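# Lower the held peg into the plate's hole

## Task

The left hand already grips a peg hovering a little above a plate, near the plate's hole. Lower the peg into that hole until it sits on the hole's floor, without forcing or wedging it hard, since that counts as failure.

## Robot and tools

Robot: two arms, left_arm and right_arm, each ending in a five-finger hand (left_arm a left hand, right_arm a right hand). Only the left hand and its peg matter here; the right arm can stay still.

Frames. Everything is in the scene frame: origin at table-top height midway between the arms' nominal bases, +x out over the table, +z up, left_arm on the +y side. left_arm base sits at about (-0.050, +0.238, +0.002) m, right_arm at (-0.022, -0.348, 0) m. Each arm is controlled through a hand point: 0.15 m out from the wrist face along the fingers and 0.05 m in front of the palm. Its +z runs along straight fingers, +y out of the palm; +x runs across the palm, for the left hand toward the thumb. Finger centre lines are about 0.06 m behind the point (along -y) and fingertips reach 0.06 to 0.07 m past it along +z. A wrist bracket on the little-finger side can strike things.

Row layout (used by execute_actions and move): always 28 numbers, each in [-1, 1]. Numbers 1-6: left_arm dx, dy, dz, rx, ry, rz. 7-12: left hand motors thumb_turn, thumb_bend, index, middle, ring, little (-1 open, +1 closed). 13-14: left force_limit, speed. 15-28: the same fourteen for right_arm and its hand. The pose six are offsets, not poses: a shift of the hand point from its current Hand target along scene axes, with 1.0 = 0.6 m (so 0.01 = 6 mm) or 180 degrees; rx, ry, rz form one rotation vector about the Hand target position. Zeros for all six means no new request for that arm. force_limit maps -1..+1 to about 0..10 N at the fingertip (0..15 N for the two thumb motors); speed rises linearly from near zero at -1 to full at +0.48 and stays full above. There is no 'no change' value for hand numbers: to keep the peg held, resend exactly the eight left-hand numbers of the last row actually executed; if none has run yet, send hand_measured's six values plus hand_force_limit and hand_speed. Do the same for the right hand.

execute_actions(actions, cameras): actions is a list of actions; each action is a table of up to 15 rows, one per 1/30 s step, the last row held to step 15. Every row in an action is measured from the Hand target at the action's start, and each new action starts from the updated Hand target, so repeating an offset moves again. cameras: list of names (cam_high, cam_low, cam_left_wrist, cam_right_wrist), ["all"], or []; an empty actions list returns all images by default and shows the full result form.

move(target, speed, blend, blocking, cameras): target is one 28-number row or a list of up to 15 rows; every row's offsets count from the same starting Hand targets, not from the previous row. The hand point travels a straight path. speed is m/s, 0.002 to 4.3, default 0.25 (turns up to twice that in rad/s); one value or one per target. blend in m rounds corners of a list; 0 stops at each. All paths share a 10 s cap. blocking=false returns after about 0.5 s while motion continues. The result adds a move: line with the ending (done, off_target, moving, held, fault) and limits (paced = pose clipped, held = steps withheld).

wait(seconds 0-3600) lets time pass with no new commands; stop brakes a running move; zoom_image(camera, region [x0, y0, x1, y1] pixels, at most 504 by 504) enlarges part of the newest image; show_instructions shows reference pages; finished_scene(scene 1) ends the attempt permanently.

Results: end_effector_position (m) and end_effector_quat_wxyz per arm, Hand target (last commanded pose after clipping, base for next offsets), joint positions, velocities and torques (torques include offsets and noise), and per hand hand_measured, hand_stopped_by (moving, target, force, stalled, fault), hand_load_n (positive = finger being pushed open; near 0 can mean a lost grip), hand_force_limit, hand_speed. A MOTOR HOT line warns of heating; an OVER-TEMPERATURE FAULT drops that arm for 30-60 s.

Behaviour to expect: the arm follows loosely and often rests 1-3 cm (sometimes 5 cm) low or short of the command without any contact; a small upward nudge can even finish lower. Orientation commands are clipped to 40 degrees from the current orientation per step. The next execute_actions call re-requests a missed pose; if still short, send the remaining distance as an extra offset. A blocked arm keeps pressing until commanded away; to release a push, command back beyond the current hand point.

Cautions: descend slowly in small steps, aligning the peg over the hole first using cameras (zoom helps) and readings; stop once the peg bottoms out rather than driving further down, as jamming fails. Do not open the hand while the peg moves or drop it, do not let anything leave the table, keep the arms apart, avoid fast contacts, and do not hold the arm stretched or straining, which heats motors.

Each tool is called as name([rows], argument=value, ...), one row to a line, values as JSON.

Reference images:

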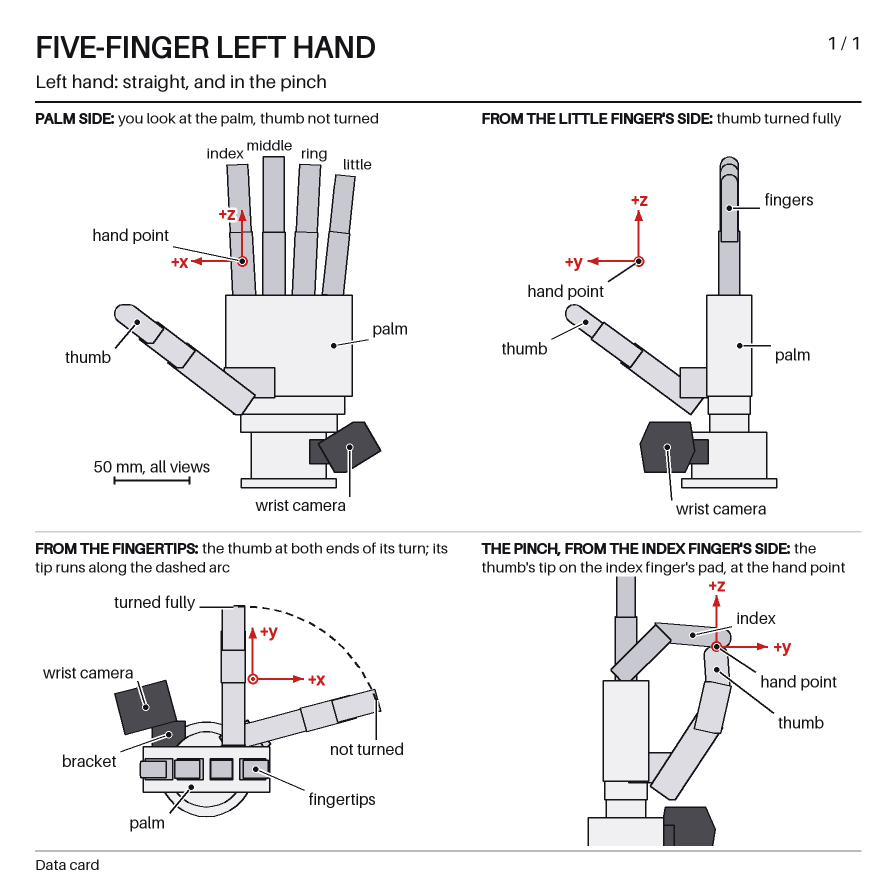

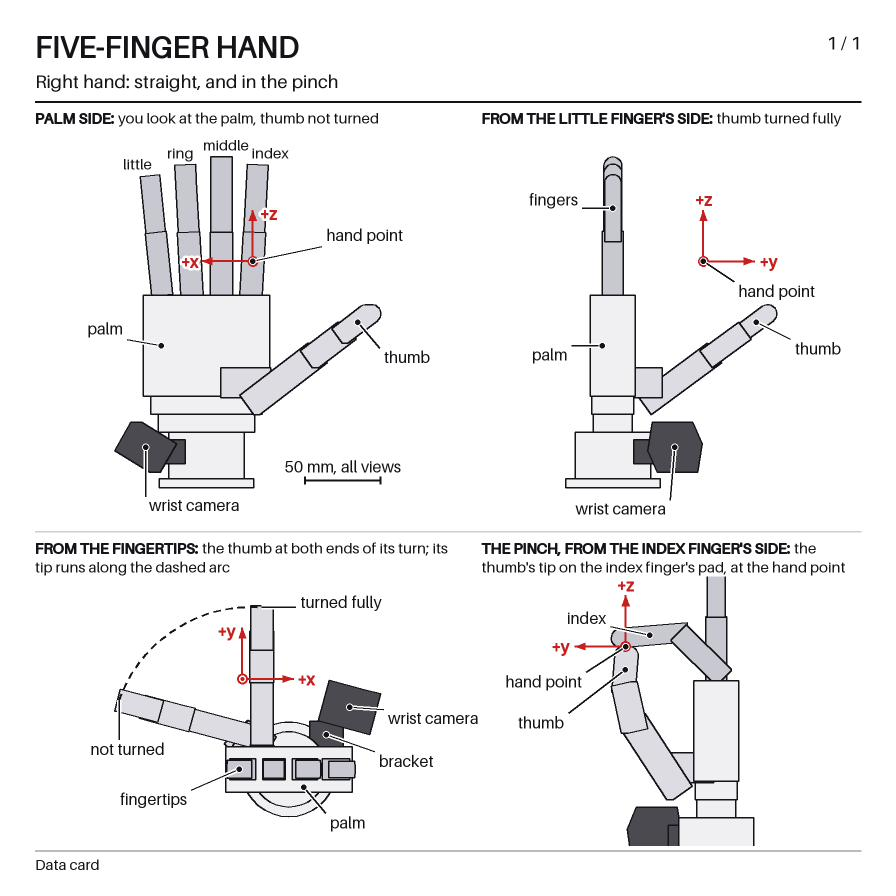

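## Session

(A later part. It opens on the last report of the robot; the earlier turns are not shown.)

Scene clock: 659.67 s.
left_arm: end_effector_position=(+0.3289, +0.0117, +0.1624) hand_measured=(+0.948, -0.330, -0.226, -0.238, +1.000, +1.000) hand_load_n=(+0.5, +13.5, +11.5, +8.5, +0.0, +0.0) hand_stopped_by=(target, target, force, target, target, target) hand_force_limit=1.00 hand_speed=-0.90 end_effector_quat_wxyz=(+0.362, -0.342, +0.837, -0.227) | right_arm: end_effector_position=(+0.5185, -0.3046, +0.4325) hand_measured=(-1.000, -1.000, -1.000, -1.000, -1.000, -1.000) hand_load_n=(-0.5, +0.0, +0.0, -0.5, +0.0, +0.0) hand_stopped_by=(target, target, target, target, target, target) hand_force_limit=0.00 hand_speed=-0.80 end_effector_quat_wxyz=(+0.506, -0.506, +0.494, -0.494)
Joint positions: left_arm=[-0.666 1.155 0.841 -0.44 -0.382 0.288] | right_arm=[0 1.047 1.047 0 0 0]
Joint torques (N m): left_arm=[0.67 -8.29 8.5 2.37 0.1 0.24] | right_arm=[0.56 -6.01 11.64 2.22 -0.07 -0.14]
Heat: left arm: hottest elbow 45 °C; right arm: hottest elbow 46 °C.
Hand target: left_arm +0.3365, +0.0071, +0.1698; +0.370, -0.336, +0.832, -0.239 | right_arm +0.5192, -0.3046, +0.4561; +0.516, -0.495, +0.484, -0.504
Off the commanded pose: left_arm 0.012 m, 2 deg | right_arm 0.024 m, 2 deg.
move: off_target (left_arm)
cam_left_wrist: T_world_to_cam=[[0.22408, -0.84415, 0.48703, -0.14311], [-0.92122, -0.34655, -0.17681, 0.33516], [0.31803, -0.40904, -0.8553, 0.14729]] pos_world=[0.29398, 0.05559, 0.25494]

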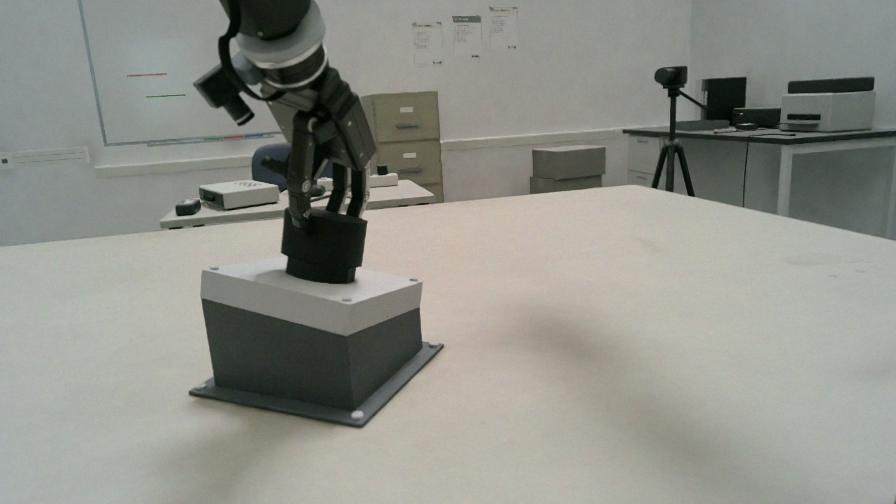

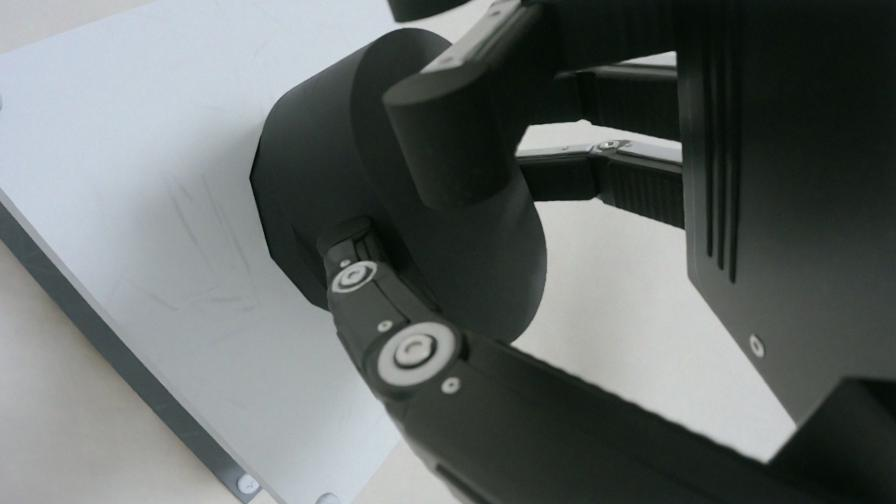

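move(target=[0.0004,0.0042,-0.011,0,0,0,0.948,-0.324,-0.226,-0.236,1,1,1,-0.9,0,0,0,0,0,0,-1,-1,-1,-1,-1,-1,0,-0.8], speed=0.015, cameras=["cam_low","cam_left_wrist"])

zoom_image(camera="cam_left_wrist", region=[210, 120, 350, 340])

zoom_image(camera="cam_low", region=[265, 200, 365, 300])

Scene clock: 666.97 s.
left_arm: end_effector_position=(+0.3288, +0.0125, +0.1570) hand_measured=(+0.948, -0.330, -0.226, -0.238, +1.000, +1.000) hand_load_n=(+0.0, +13.5, +11.5, +8.5, +0.0, +0.0) hand_stopped_by=(target, target, force, target, target, target) hand_force_limit=1.00 hand_speed=-0.90 end_effector_quat_wxyz=(+0.363, -0.339, +0.837, -0.228) | right_arm: end_effector_position=(+0.5185, -0.3046, +0.4325) hand_measured=(-1.000, -1.000, -1.000, -1.000, -1.000, -1.000) hand_load_n=(+0.0, +0.0, +0.0, +0.0, +0.0, +0.0) hand_stopped_by=(target, target, target, target, target, target) hand_force_limit=0.00 hand_speed=-0.80 end_effector_quat_wxyz=(+0.506, -0.506, +0.494, -0.494)
Joint positions: left_arm=[-0.664 1.156 0.826 -0.417 -0.379 0.295] | right_arm=[0 1.047 1.047 0 0 0]
Joint torques (N m): left_arm=[1.14 -7.88 8.24 2.58 0.22 0.23] | right_arm=[0.56 -6.07 11.56 2.24 -0.08 -0.14]
Heat: left arm: hottest elbow 46 °C; right arm: hottest elbow 46 °C.
Hand target: left_arm +0.3369, +0.0096, +0.1634; +0.370, -0.336, +0.832, -0.240 | right_arm +0.5192, -0.3046, +0.4561; +0.516, -0.495, +0.484, -0.504
Off the commanded pose: left_arm 0.010 m, 2 deg | right_arm 0.024 m, 2 deg.
move: done
cam_left_wrist: T_world_to_cam=[[0.21794, -0.84578, 0.48699, -0.13769], [-0.92232, -0.34164, -0.18059, 0.33528], [0.31911, -0.4098, -0.85454, 0.14247]] pos_world=[0.29378, 0.05647, 0.24935]

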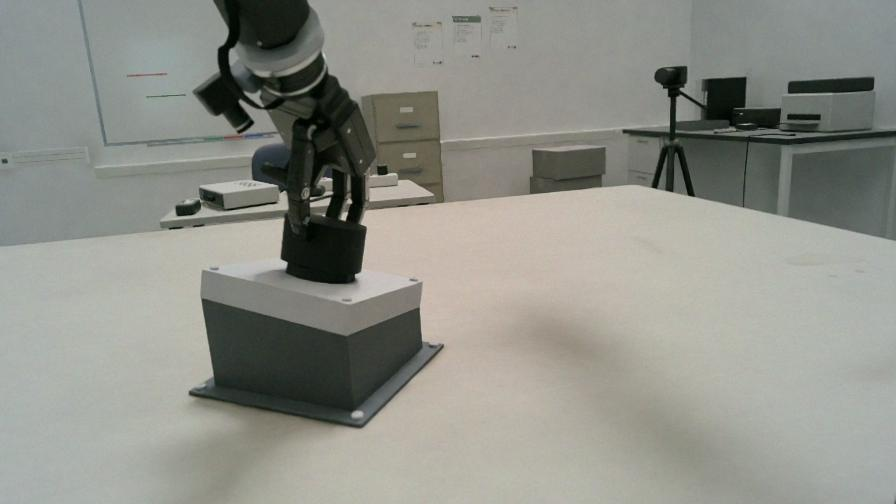

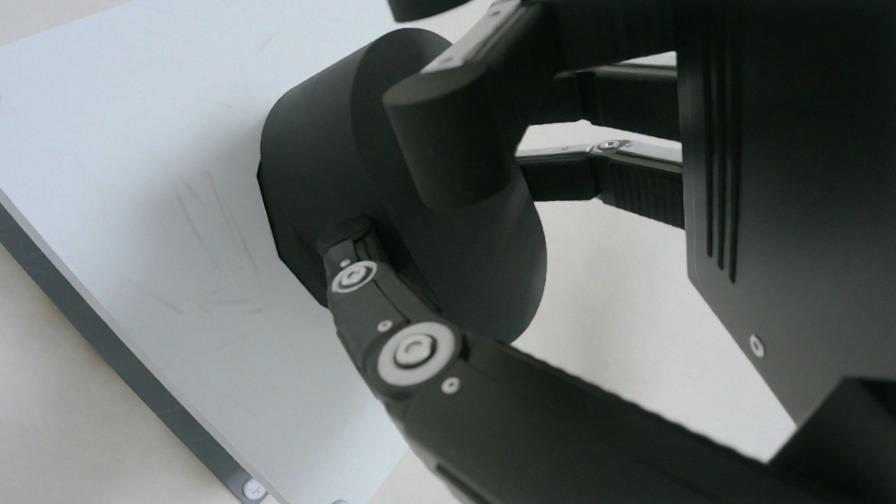

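Scaled by 2.291 from the camera's image (finer frame: 1280x720).

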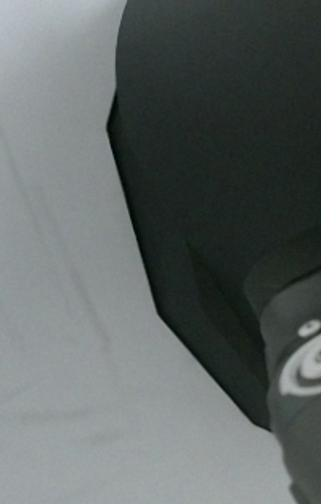

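Scaled by 5.040 from the camera's image (finer frame: 1280x720).

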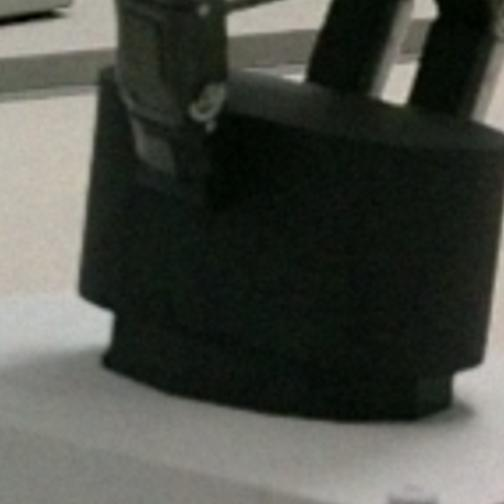

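move(target=[0.0003,0.003,-0.0083,0,0,0,0.948,-0.324,-0.226,-0.236,1,1,1,-0.9,0,0,0,0,0,0,-1,-1,-1,-1,-1,-1,0,-0.8], speed=0.015, cameras=["cam_low","cam_left_wrist"])

zoom_image(camera="cam_left_wrist", region=[210, 120, 350, 340])

zoom_image(camera="cam_low", region=[265, 200, 365, 300])

Scene clock: 685.13 s.
left_arm: end_effector_position=(+0.3291, +0.0132, +0.1538) hand_measured=(+0.948, -0.330, -0.226, -0.238, +1.000, +1.000) hand_load_n=(+0.0, +13.5, +11.0, +9.0, +0.0, +0.0) hand_stopped_by=(target, target, force, target, target, target) hand_force_limit=1.00 hand_speed=-0.90 end_effector_quat_wxyz=(+0.363, -0.339, +0.837, -0.230) | right_arm: end_effector_position=(+0.5185, -0.3046, +0.4325) hand_measured=(-1.000, -1.000, -1.000, -1.000, -1.000, -1.000) hand_load_n=(+0.0, +0.0, +0.0, +0.0, +0.0, +0.0) hand_stopped_by=(target, target, target, target, target, target) hand_force_limit=0.00 hand_speed=-0.80 end_effector_quat_wxyz=(+0.506, -0.506, +0.494, -0.494)
Joint positions: left_arm=[-0.661 1.157 0.816 -0.404 -0.375 0.296] | right_arm=[0 1.047 1.047 0 0 0]
Joint torques (N m): left_arm=[0.79 -8.12 8.06 2.58 0.14 0.23] | right_arm=[0.56 -6.07 11.6 2.25 -0.07 -0.14]
Heat: left arm: hottest elbow 45 °C; right arm: hottest elbow 46 °C.
Hand target: left_arm +0.3371, +0.0115, +0.1582; +0.370, -0.336, +0.832, -0.239 | right_arm +0.5192, -0.3046, +0.4561; +0.516, -0.495, +0.484, -0.504
Off the commanded pose: left_arm 0.009 m, 2 deg | right_arm 0.024 m, 2 deg.
move: done
cam_left_wrist: T_world_to_cam=[[0.21693, -0.84424, 0.4901, -0.13577], [-0.92224, -0.34183, -0.18062, 0.33525], [0.32002, -0.41281, -0.85275, 0.13951]] pos_world=[0.29399, 0.05756, 0.24606]

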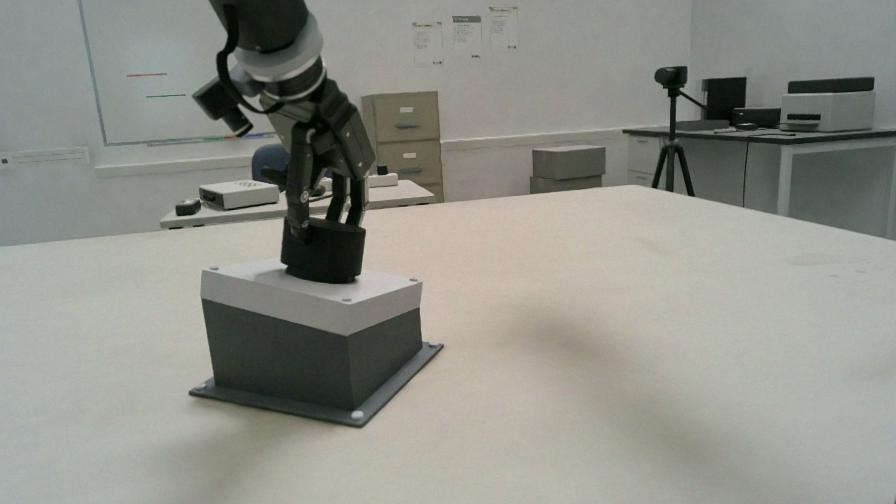

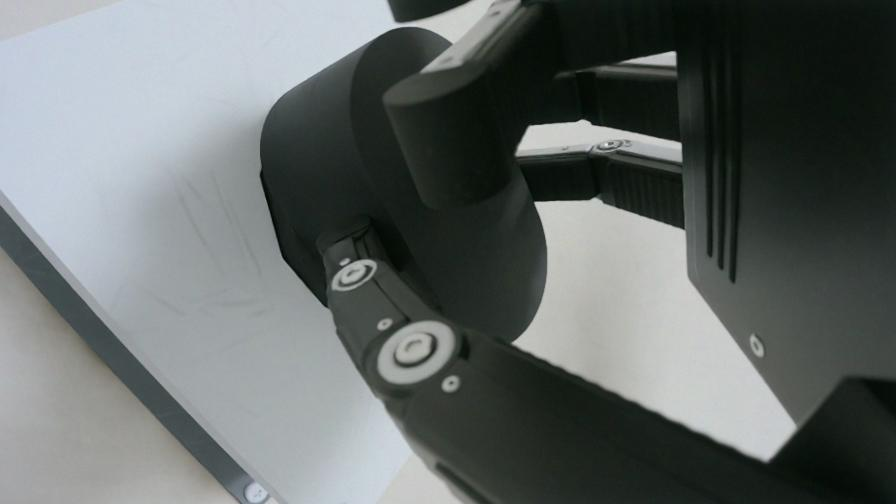

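Scaled by 2.291 from the camera's image (finer frame: 1280x720).

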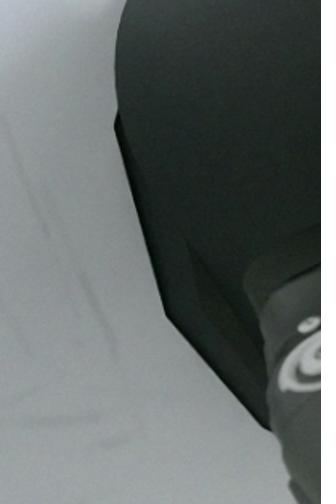

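Scaled by 5.040 from the camera's image (finer frame: 1280x720).

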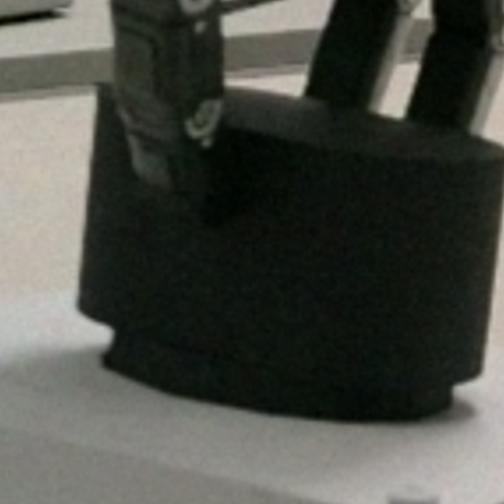

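move(target=[0,0.006,-0.0067,0,0,0,0.948,-0.324,-0.226,-0.236,1,1,1,-0.9,0,0,0,0,0,0,-1,-1,-1,-1,-1,-1,0,-0.8], speed=0.015, cameras=["cam_low","cam_left_wrist"])

zoom_image(camera="cam_left_wrist", region=[240, 150, 340, 320])

zoom_image(camera="cam_low", region=[265, 200, 365, 300])

Scene clock: 704.33 s.
left_arm: end_effector_position=(+0.3307, +0.0146, +0.1522) hand_measured=(+0.948, -0.330, -0.226, -0.238, +1.000, +1.000) hand_load_n=(+0.0, +13.5, +9.5, +8.0, +0.0, +0.0) hand_stopped_by=(target, target, force, target, target, target) hand_force_limit=1.00 hand_speed=-0.90 end_effector_quat_wxyz=(+0.364, -0.339, +0.836, -0.232) | right_arm: end_effector_position=(+0.5185, -0.3046, +0.4325) hand_measured=(-1.000, -1.000, -1.000, -1.000, -1.000, -1.000) hand_load_n=(+0.0, +0.0, +0.0, +0.0, +0.0, +0.0) hand_stopped_by=(target, target, target, target, target, target) hand_force_limit=0.00 hand_speed=-0.80 end_effector_quat_wxyz=(+0.506, -0.506, +0.494, -0.494)
Joint positions: left_arm=[-0.654 1.157 0.81 -0.39 -0.369 0.3] | right_arm=[0 1.047 1.047 0 0 0]
Joint torques (N m): left_arm=[1.38 -8.29 7.49 2.44 0.18 0.26] | right_arm=[0.5 -6.07 11.64 2.25 -0.06 -0.13]
Heat: left arm: hottest elbow 45 °C; right arm: hottest elbow 46 °C.
Hand target: left_arm +0.3370, +0.0150, +0.1542; +0.370, -0.336, +0.832, -0.239 | right_arm +0.5192, -0.3046, +0.4561; +0.516, -0.495, +0.484, -0.504
Off the commanded pose: left_arm 0.007 m, 1 deg | right_arm 0.024 m, 2 deg.
move: done
cam_left_wrist: T_world_to_cam=[[0.21507, -0.84221, 0.4944, -0.1342], [-0.92171, -0.34238, -0.18229, 0.33699], [0.3228, -0.41649, -0.84991, 0.13684]] pos_world=[0.2953, 0.05935, 0.24408]

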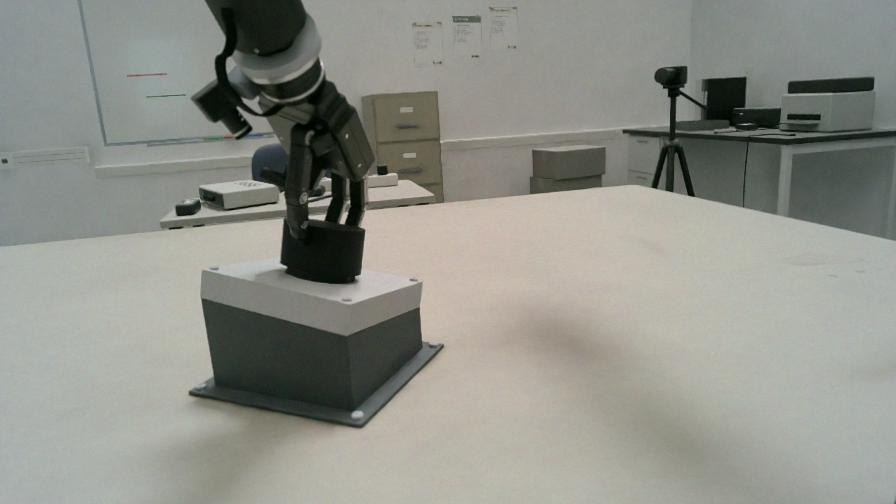

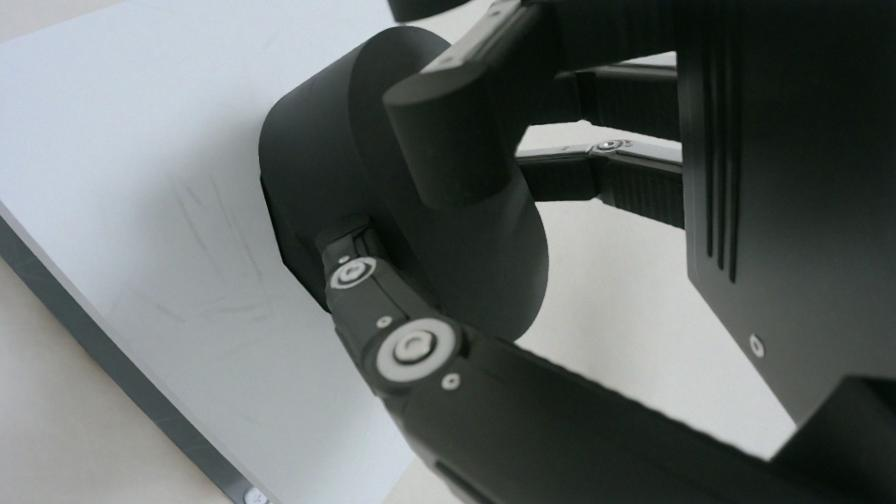

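Scaled by 2.965 from the camera's image (finer frame: 1280x720).

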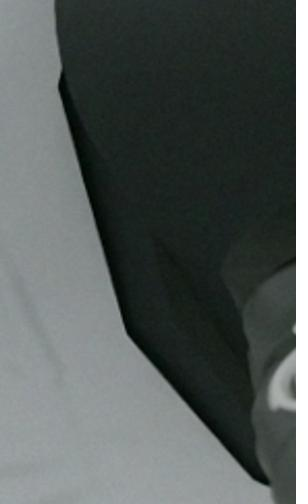

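Scaled by 5.040 from the camera's image (finer frame: 1280x720).

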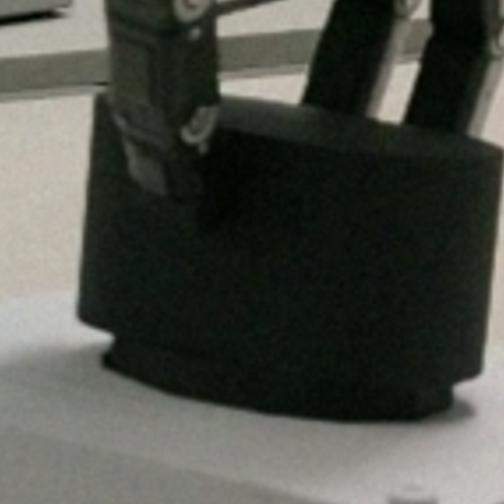

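move(target=[-0.002,-0.002,-0.006,0,0,0,0.948,-0.324,-0.226,-0.236,1,1,1,-0.9,0,0,0,0,0,0,-1,-1,-1,-1,-1,-1,0,-0.8], speed=0.015, cameras=["cam_low","cam_left_wrist"])

zoom_image(camera="cam_left_wrist", region=[240, 150, 340, 320])

zoom_image(camera="cam_low", region=[265, 200, 365, 300])

Scene clock: 715.73 s.
left_arm: end_effector_position=(+0.3308, +0.0148, +0.1518) hand_measured=(+0.948, -0.330, -0.226, -0.238, +1.000, +1.000) hand_load_n=(+0.0, +14.0, +8.5, +7.5, +0.0, +0.0) hand_stopped_by=(target, target, force, target, target, target) hand_force_limit=1.00 hand_speed=-0.90 end_effector_quat_wxyz=(+0.365, -0.340, +0.835, -0.234) | right_arm: end_effector_position=(+0.5185, -0.3046, +0.4325) hand_measured=(-1.000, -1.000, -1.000, -1.000, -1.000, -1.000) hand_load_n=(+0.0, +0.0, +0.0, +0.0, +0.0, +0.0) hand_stopped_by=(target, target, target, target, target, target) hand_force_limit=0.00 hand_speed=-0.80 end_effector_quat_wxyz=(+0.506, -0.506, +0.494, -0.494)
Joint positions: left_arm=[-0.654 1.155 0.805 -0.382 -0.369 0.3] | right_arm=[0 1.047 1.047 0 0 0]
Joint torques (N m): left_arm=[0.62 -7.59 7.39 2.61 0.09 0.21] | right_arm=[0.56 -5.83 11.66 2.25 -0.07 -0.13]
Heat: left arm: hottest elbow 44 °C; right arm: hottest elbow 46 °C.
Hand target: left_arm +0.3359, +0.0139, +0.1506; +0.370, -0.336, +0.832, -0.239 | right_arm +0.5192, -0.3046, +0.4561; +0.516, -0.495, +0.484, -0.504
Off the commanded pose: left_arm 0.005 m, 1 deg | right_arm 0.024 m, 2 deg.
move: done
cam_left_wrist: T_world_to_cam=[[0.21331, -0.84047, 0.49811, -0.13387], [-0.92081, -0.34335, -0.18501, 0.33722], [0.32652, -0.4192, -0.84715, 0.13495]] pos_world=[0.29501, 0.05984, 0.2434]

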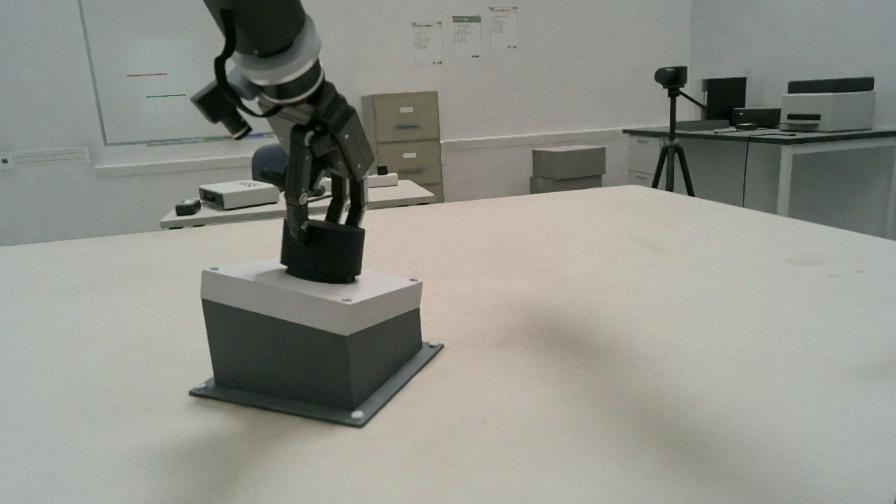

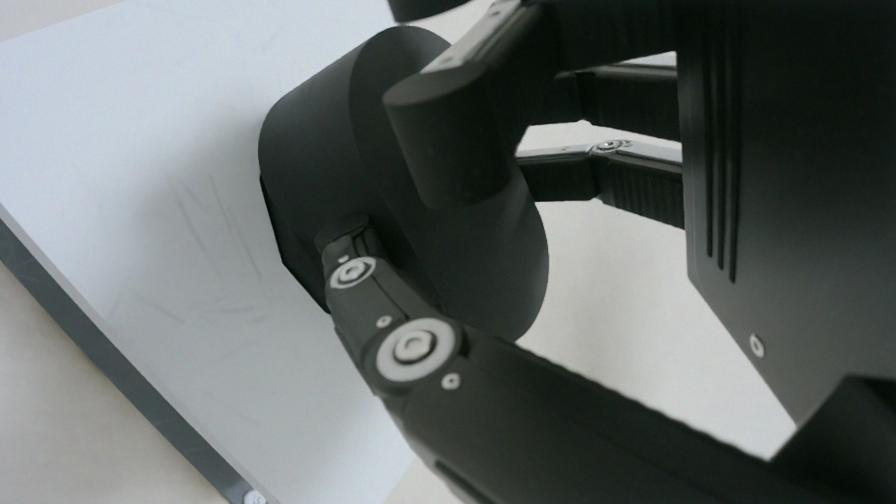

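Scaled by 2.965 from the camera's image (finer frame: 1280x720).

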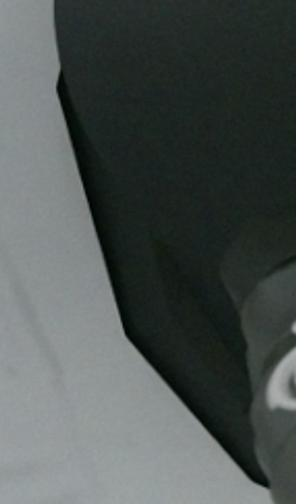

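Scaled by 5.040 from the camera's image (finer frame: 1280x720).

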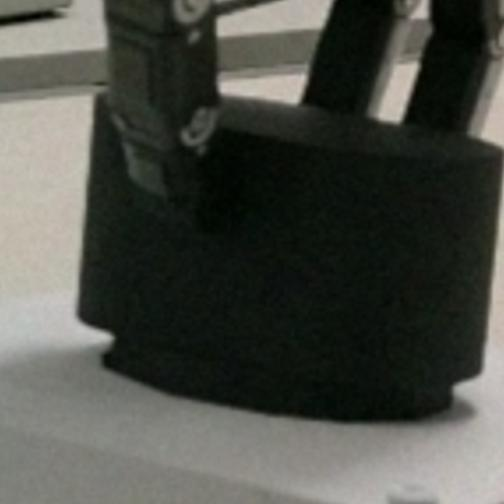

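move([
  [-0.004,-0.004,-0.003,0,0,0.008,0.948,-0.324,-0.226,-0.236,1,1,1,-0.9,0,0,0,0,0,0,-1,-1,-1,-1,-1,-1,0,-0.8],
  [-0.006,-0.001,-0.005,0,0,-0.008,0.948,-0.324,-0.226,-0.236,1,1,1,-0.9,0,0,0,0,0,0,-1,-1,-1,-1,-1,-1,0,-0.8],
], speed=0.02, cameras=["cam_low","cam_left_wrist"])

zoom_image(camera="cam_left_wrist", region=[240, 150, 340, 320])

zoom_image(camera="cam_low", region=[265, 200, 365, 300])

Scene clock: 745.17 s.
left_arm: end_effector_position=(+0.3296, +0.0135, +0.1514) hand_measured=(+0.948, -0.330, -0.226, -0.238, +1.000, +1.000) hand_load_n=(+0.0, +13.0, +10.0, +7.0, +0.0, +0.0) hand_stopped_by=(target, target, force, target, target, target) hand_force_limit=1.00 hand_speed=-0.90 end_effector_quat_wxyz=(+0.367, -0.331, +0.836, -0.240) | right_arm: end_effector_position=(+0.5185, -0.3046, +0.4325) hand_measured=(-1.000, -1.000, -1.000, -1.000, -1.000, -1.000) hand_load_n=(-0.5, +0.0, +0.0, +0.0, +0.0, +0.0) hand_stopped_by=(target, target, target, target, target, target) hand_force_limit=0.00 hand_speed=-0.80 end_effector_quat_wxyz=(+0.506, -0.506, +0.494, -0.494)
Joint positions: left_arm=[-0.656 1.146 0.792 -0.363 -0.36 0.317] | right_arm=[0 1.047 1.047 0 0 0]
Joint torques (N m): left_arm=[1.03 -7.18 7.23 2.29 0.49 0.21] | right_arm=[0.56 -6.01 11.66 2.19 -0.07 -0.12]
Heat: left arm: hottest elbow 43 °C; right arm: hottest elbow 46 °C.
Hand target: left_arm +0.3322, +0.0132, +0.1478; +0.367, -0.326, +0.836, -0.244 | right_arm +0.5192, -0.3046, +0.4561; +0.516, -0.495, +0.484, -0.504
Off the commanded pose: left_arm 0.005 m, 1 deg | right_arm 0.024 m, 2 deg.
move: done
cam_left_wrist: T_world_to_cam=[[0.19151, -0.84356, 0.50173, -0.12784], [-0.92533, -0.32562, -0.19426, 0.33813], [0.32724, -0.42706, -0.84293, 0.13371]] pos_world=[0.29361, 0.05937, 0.24254]

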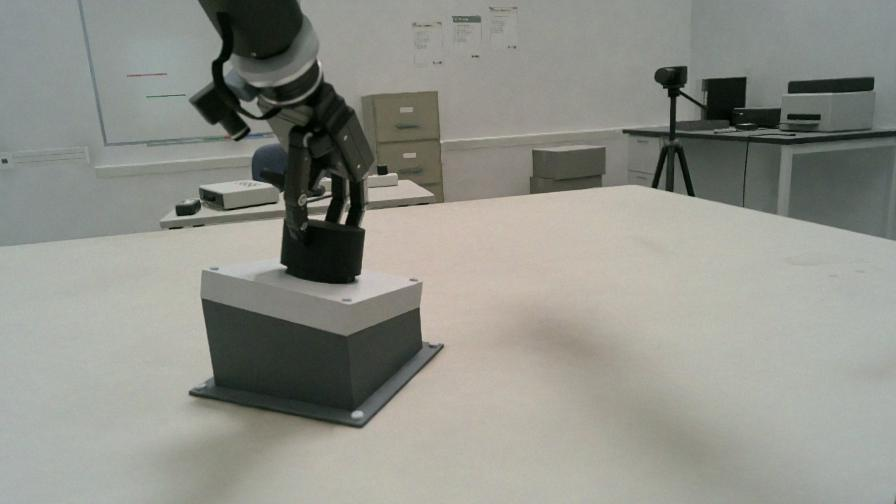

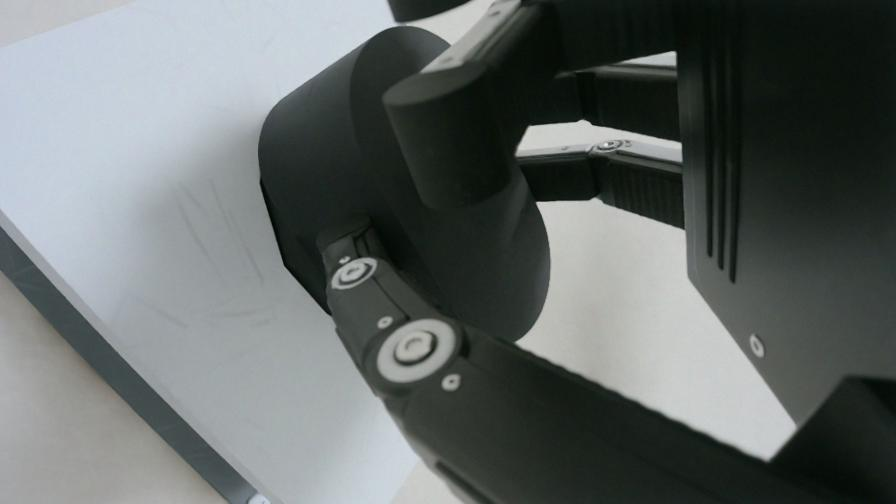

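Scaled by 2.965 from the camera's image (finer frame: 1280x720).

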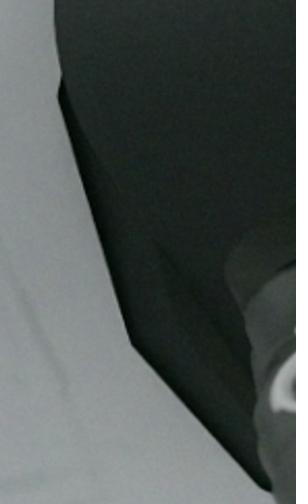

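Scaled by 5.040 from the camera's image (finer frame: 1280x720).

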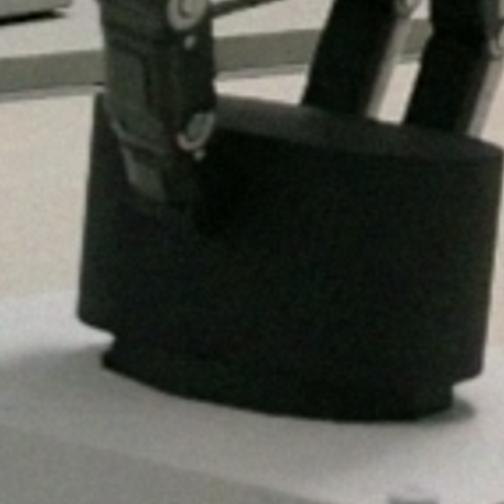

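move(target=[0,0,0.009,0,0,0,0.948,-0.324,-0.226,-0.236,1,1,1,-0.9,0,0,0,0,0,0,-1,-1,-1,-1,-1,-1,0,-0.8], speed=0.02, cameras=["cam_low"])

zoom_image(camera="cam_low", region=[265, 200, 365, 300])

Scene clock: 760.17 s.
left_arm: end_effector_position=(+0.3296, +0.0136, +0.1515) hand_measured=(+0.948, -0.330, -0.226, -0.238, +1.000, +1.000) hand_load_n=(+0.0, +13.0, +10.5, +7.0, +0.0, +0.0) hand_stopped_by=(target, target, force, target, target, target) hand_force_limit=1.00 hand_speed=-0.90 end_effector_quat_wxyz=(+0.367, -0.330, +0.836, -0.240) | right_arm: end_effector_position=(+0.5185, -0.3046, +0.4325) hand_measured=(-1.000, -1.000, -1.000, -1.000, -1.000, -1.000) hand_load_n=(-0.5, +0.0, +0.0, +0.0, +0.0, +0.0) hand_stopped_by=(target, target, target, target, target, target) hand_force_limit=0.00 hand_speed=-0.80 end_effector_quat_wxyz=(+0.506, -0.506, +0.494, -0.494)
Joint positions: left_arm=[-0.656 1.146 0.792 -0.363 -0.359 0.317] | right_arm=[0 1.047 1.047 0 0 0]
Joint torques (N m): left_arm=[0.91 -8.12 7.98 1.66 0.39 0.22] | right_arm=[0.73 -6.12 11.62 2.21 -0.07 -0.12]
Heat: left arm: hottest elbow 43 °C; right arm: hottest elbow 47 °C.
Hand target: left_arm +0.3323, +0.0132, +0.1531; +0.367, -0.326, +0.836, -0.244 | right_arm +0.5192, -0.3046, +0.4561; +0.516, -0.495, +0.484, -0.504
Off the commanded pose: left_arm 0.003 m, 1 deg | right_arm 0.024 m, 2 deg.
move: done

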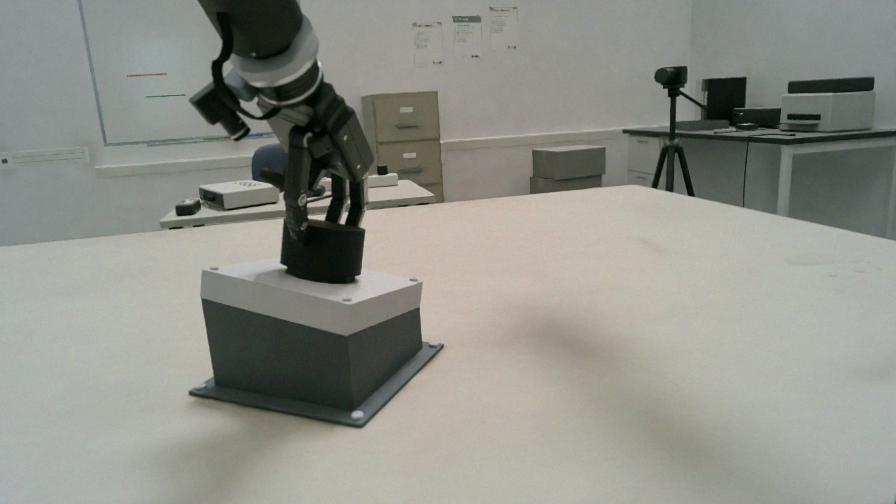

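Scaled by 5.040 from the camera's image (finer frame: 1280x720).

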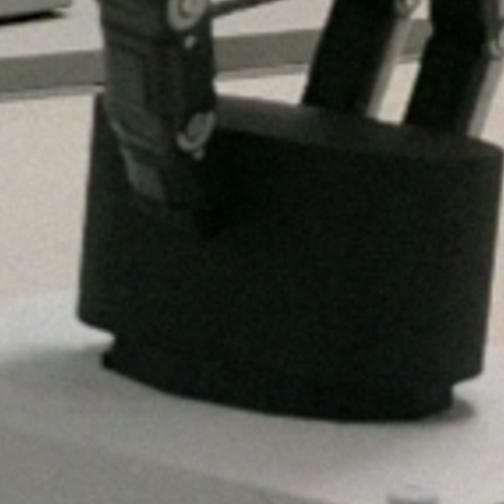

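move(target=[0,0,0.003,0,0,0,0.948,-0.6,-0.45,-0.45,1,1,1,-0.85,0,0,0,0,0,0,-1,-1,-1,-1,-1,-1,0,-0.8], speed=0.02, cameras=["cam_low","cam_left_wrist"])

zoom_image(camera="cam_low", region=[265, 200, 365, 300])

Scene clock: 765.27 s.
left_arm: end_effector_position=(+0.3291, +0.0126, +0.1521) hand_measured=(+0.948, -0.600, -0.450, -0.450, +1.000, +1.000) hand_load_n=(+0.0, +0.0, +0.0, +0.0, +0.5, +0.0) hand_stopped_by=(target, target, target, target, target, target) hand_force_limit=1.00 hand_speed=-0.85 end_effector_quat_wxyz=(+0.365, -0.328, +0.837, -0.242) | right_arm: end_effector_position=(+0.5185, -0.3046, +0.4325) hand_measured=(-1.000, -1.000, -1.000, -1.000, -1.000, -1.000) hand_load_n=(-0.5, +0.0, -0.5, +0.0, +0.0, +0.0) hand_stopped_by=(target, target, target, target, target, target) hand_force_limit=0.00 hand_speed=-0.80 end_effector_quat_wxyz=(+0.506, -0.506, +0.494, -0.494)
Joint positions: left_arm=[-0.656 1.144 0.792 -0.363 -0.352 0.32] | right_arm=[0 1.047 1.047 0 0 0]
Joint torques (N m): left_arm=[0.67 -8.06 8.28 1.57 0.14 0.16] | right_arm=[0.44 -6.12 11.66 2.25 -0.08 -0.13]
Heat: left arm: hottest elbow 43 °C; right arm: hottest elbow 47 °C.
Hand target: left_arm +0.3322, +0.0132, +0.1549; +0.367, -0.326, +0.836, -0.244 | right_arm +0.5192, -0.3046, +0.4561; +0.516, -0.495, +0.484, -0.504
Off the commanded pose: left_arm 0.004 m, 0 deg | right_arm 0.024 m, 2 deg.
move: done
cam_left_wrist: T_world_to_cam=[[0.18552, -0.84361, 0.50389, -0.12718], [-0.9279, -0.31917, -0.19272, 0.33812], [0.32341, -0.4318, -0.842, 0.13526]] pos_world=[0.29359, 0.05903, 0.24314]

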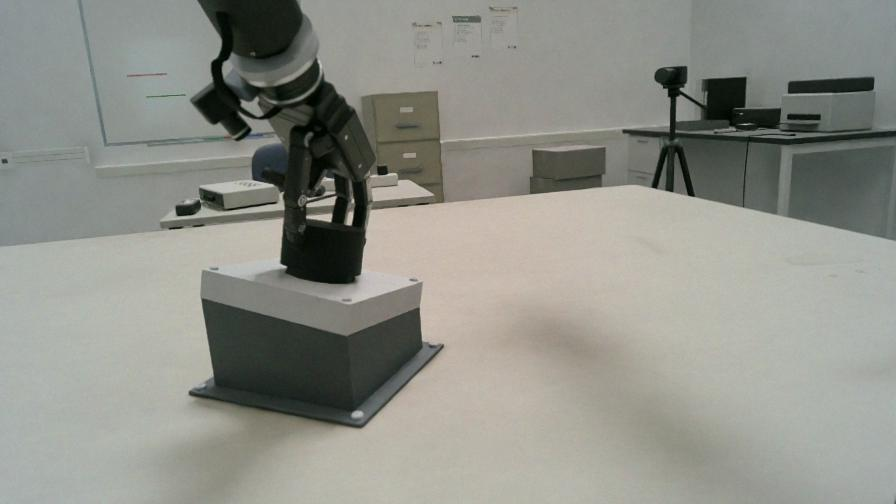

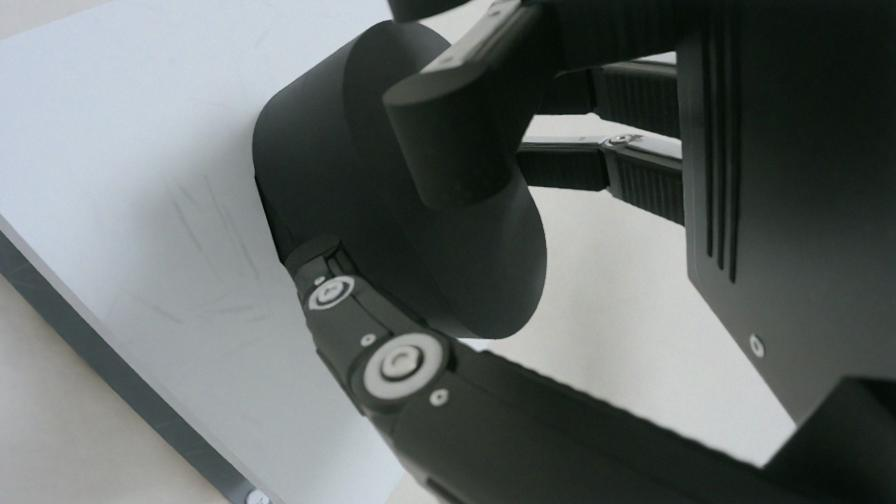

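Scaled by 5.040 from the camera's image (finer frame: 1280x720).

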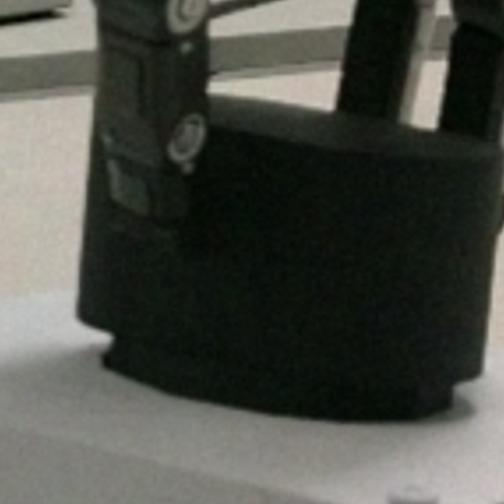

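move([
  [0,0,0,0,0,0,0.948,-0.95,-0.85,-0.85,1,1,1,-0.6,0,0,0,0,0,0,-1,-1,-1,-1,-1,-1,0,-0.8],
  [-0.02,-0.01,0.15,0,0,0,0.948,-0.95,-0.85,-0.85,1,1,1,-0.6,0,0,0,0,0,0,-1,-1,-1,-1,-1,-1,0,-0.8],
], speed=0.06, cameras=["cam_low","cam_left_wrist","cam_high"])

zoom_image(camera="cam_low", region=[265, 200, 365, 300])

Scene clock: 772.33 s.
left_arm: end_effector_position=(+0.3146, +0.0183, +0.2159) hand_measured=(+0.948, -0.950, -0.850, -0.850, +1.000, +1.000) hand_load_n=(+0.0, +0.0, +0.0, +0.0, +0.0, +0.0) hand_stopped_by=(target, target, target, target, target, target) hand_force_limit=1.00 hand_speed=-0.60 end_effector_quat_wxyz=(+0.358, -0.323, +0.847, -0.222) | right_arm: end_effector_position=(+0.5185, -0.3046, +0.4325) hand_measured=(-1.000, -1.000, -1.000, -1.000, -1.000, -1.000) hand_load_n=(-0.5, +0.0, +0.0, +0.0, +0.0, +0.0) hand_stopped_by=(target, target, target, target, target, target) hand_force_limit=0.00 hand_speed=-0.80 end_effector_quat_wxyz=(+0.506, -0.506, +0.494, -0.494)
Joint positions: left_arm=[-0.674 1.08 0.936 -0.62 -0.37 0.319] | right_arm=[0 1.047 1.047 0 0 0]
Joint torques (N m): left_arm=[-0.32 -8.53 12.15 0.94 -0.22 -0.12] | right_arm=[0.38 -5.95 11.59 2.28 -0.08 -0.12]
Heat: left arm: hottest elbow 44 °C; right arm: hottest elbow 47 °C.
Hand target: left_arm +0.3203, +0.0072, +0.2448; +0.367, -0.326, +0.836, -0.244 | right_arm +0.5192, -0.3046, +0.4561; +0.516, -0.495, +0.484, -0.504
Off the commanded pose: left_arm 0.032 m, 3 deg | right_arm 0.024 m, 2 deg.
move: off_target (left_arm)
cam_left_wrist: T_world_to_cam=[[0.19674, -0.86332, 0.46472, -0.14658], [-0.93478, -0.30815, -0.17672, 0.33731], [0.29577, -0.39964, -0.86764, 0.20981]] pos_world=[0.28209, 0.06124, 0.30977]
Images, in order (width x height): cam_high 896x504, cam_low 896x504, cam_left_wrist 896x504.

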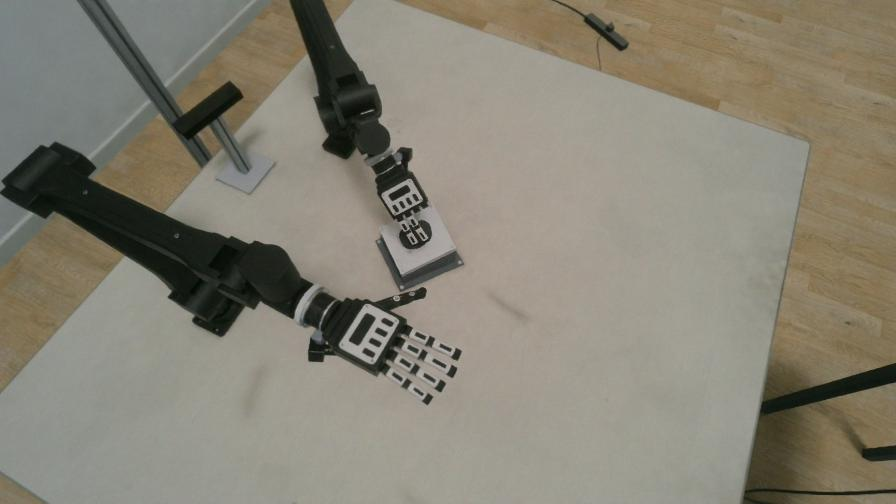

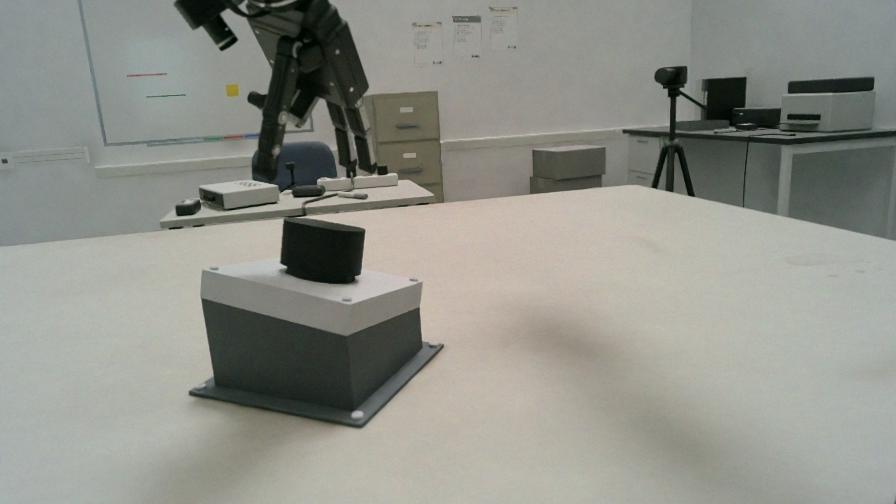

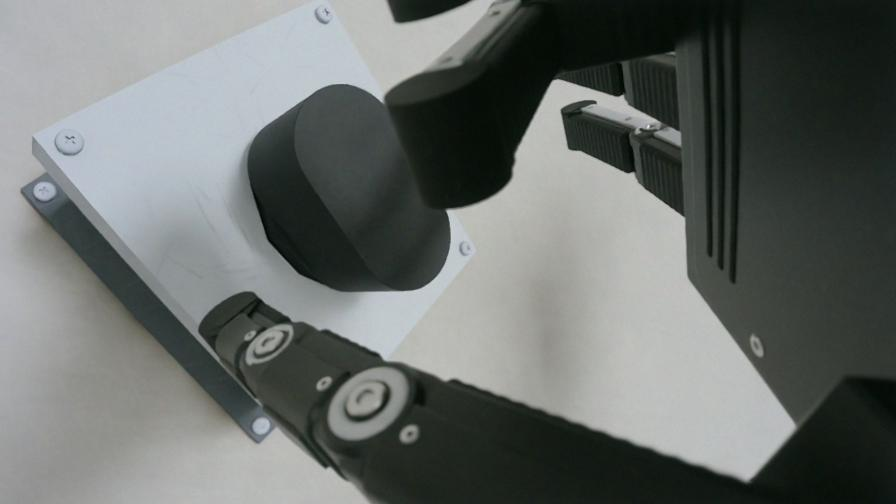

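Scaled by 5.040 from the camera's image (finer frame: 1280x720).

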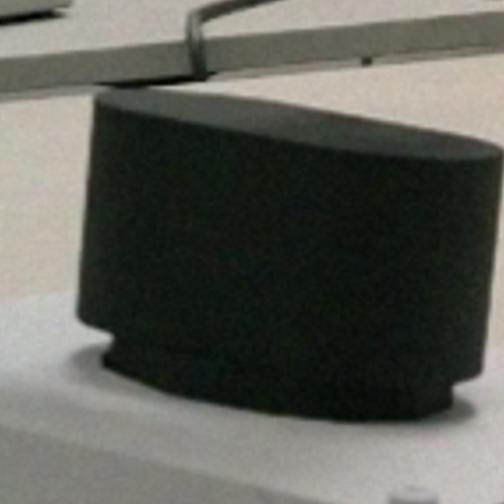

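finished_scene()

The scene is finished: the task was done.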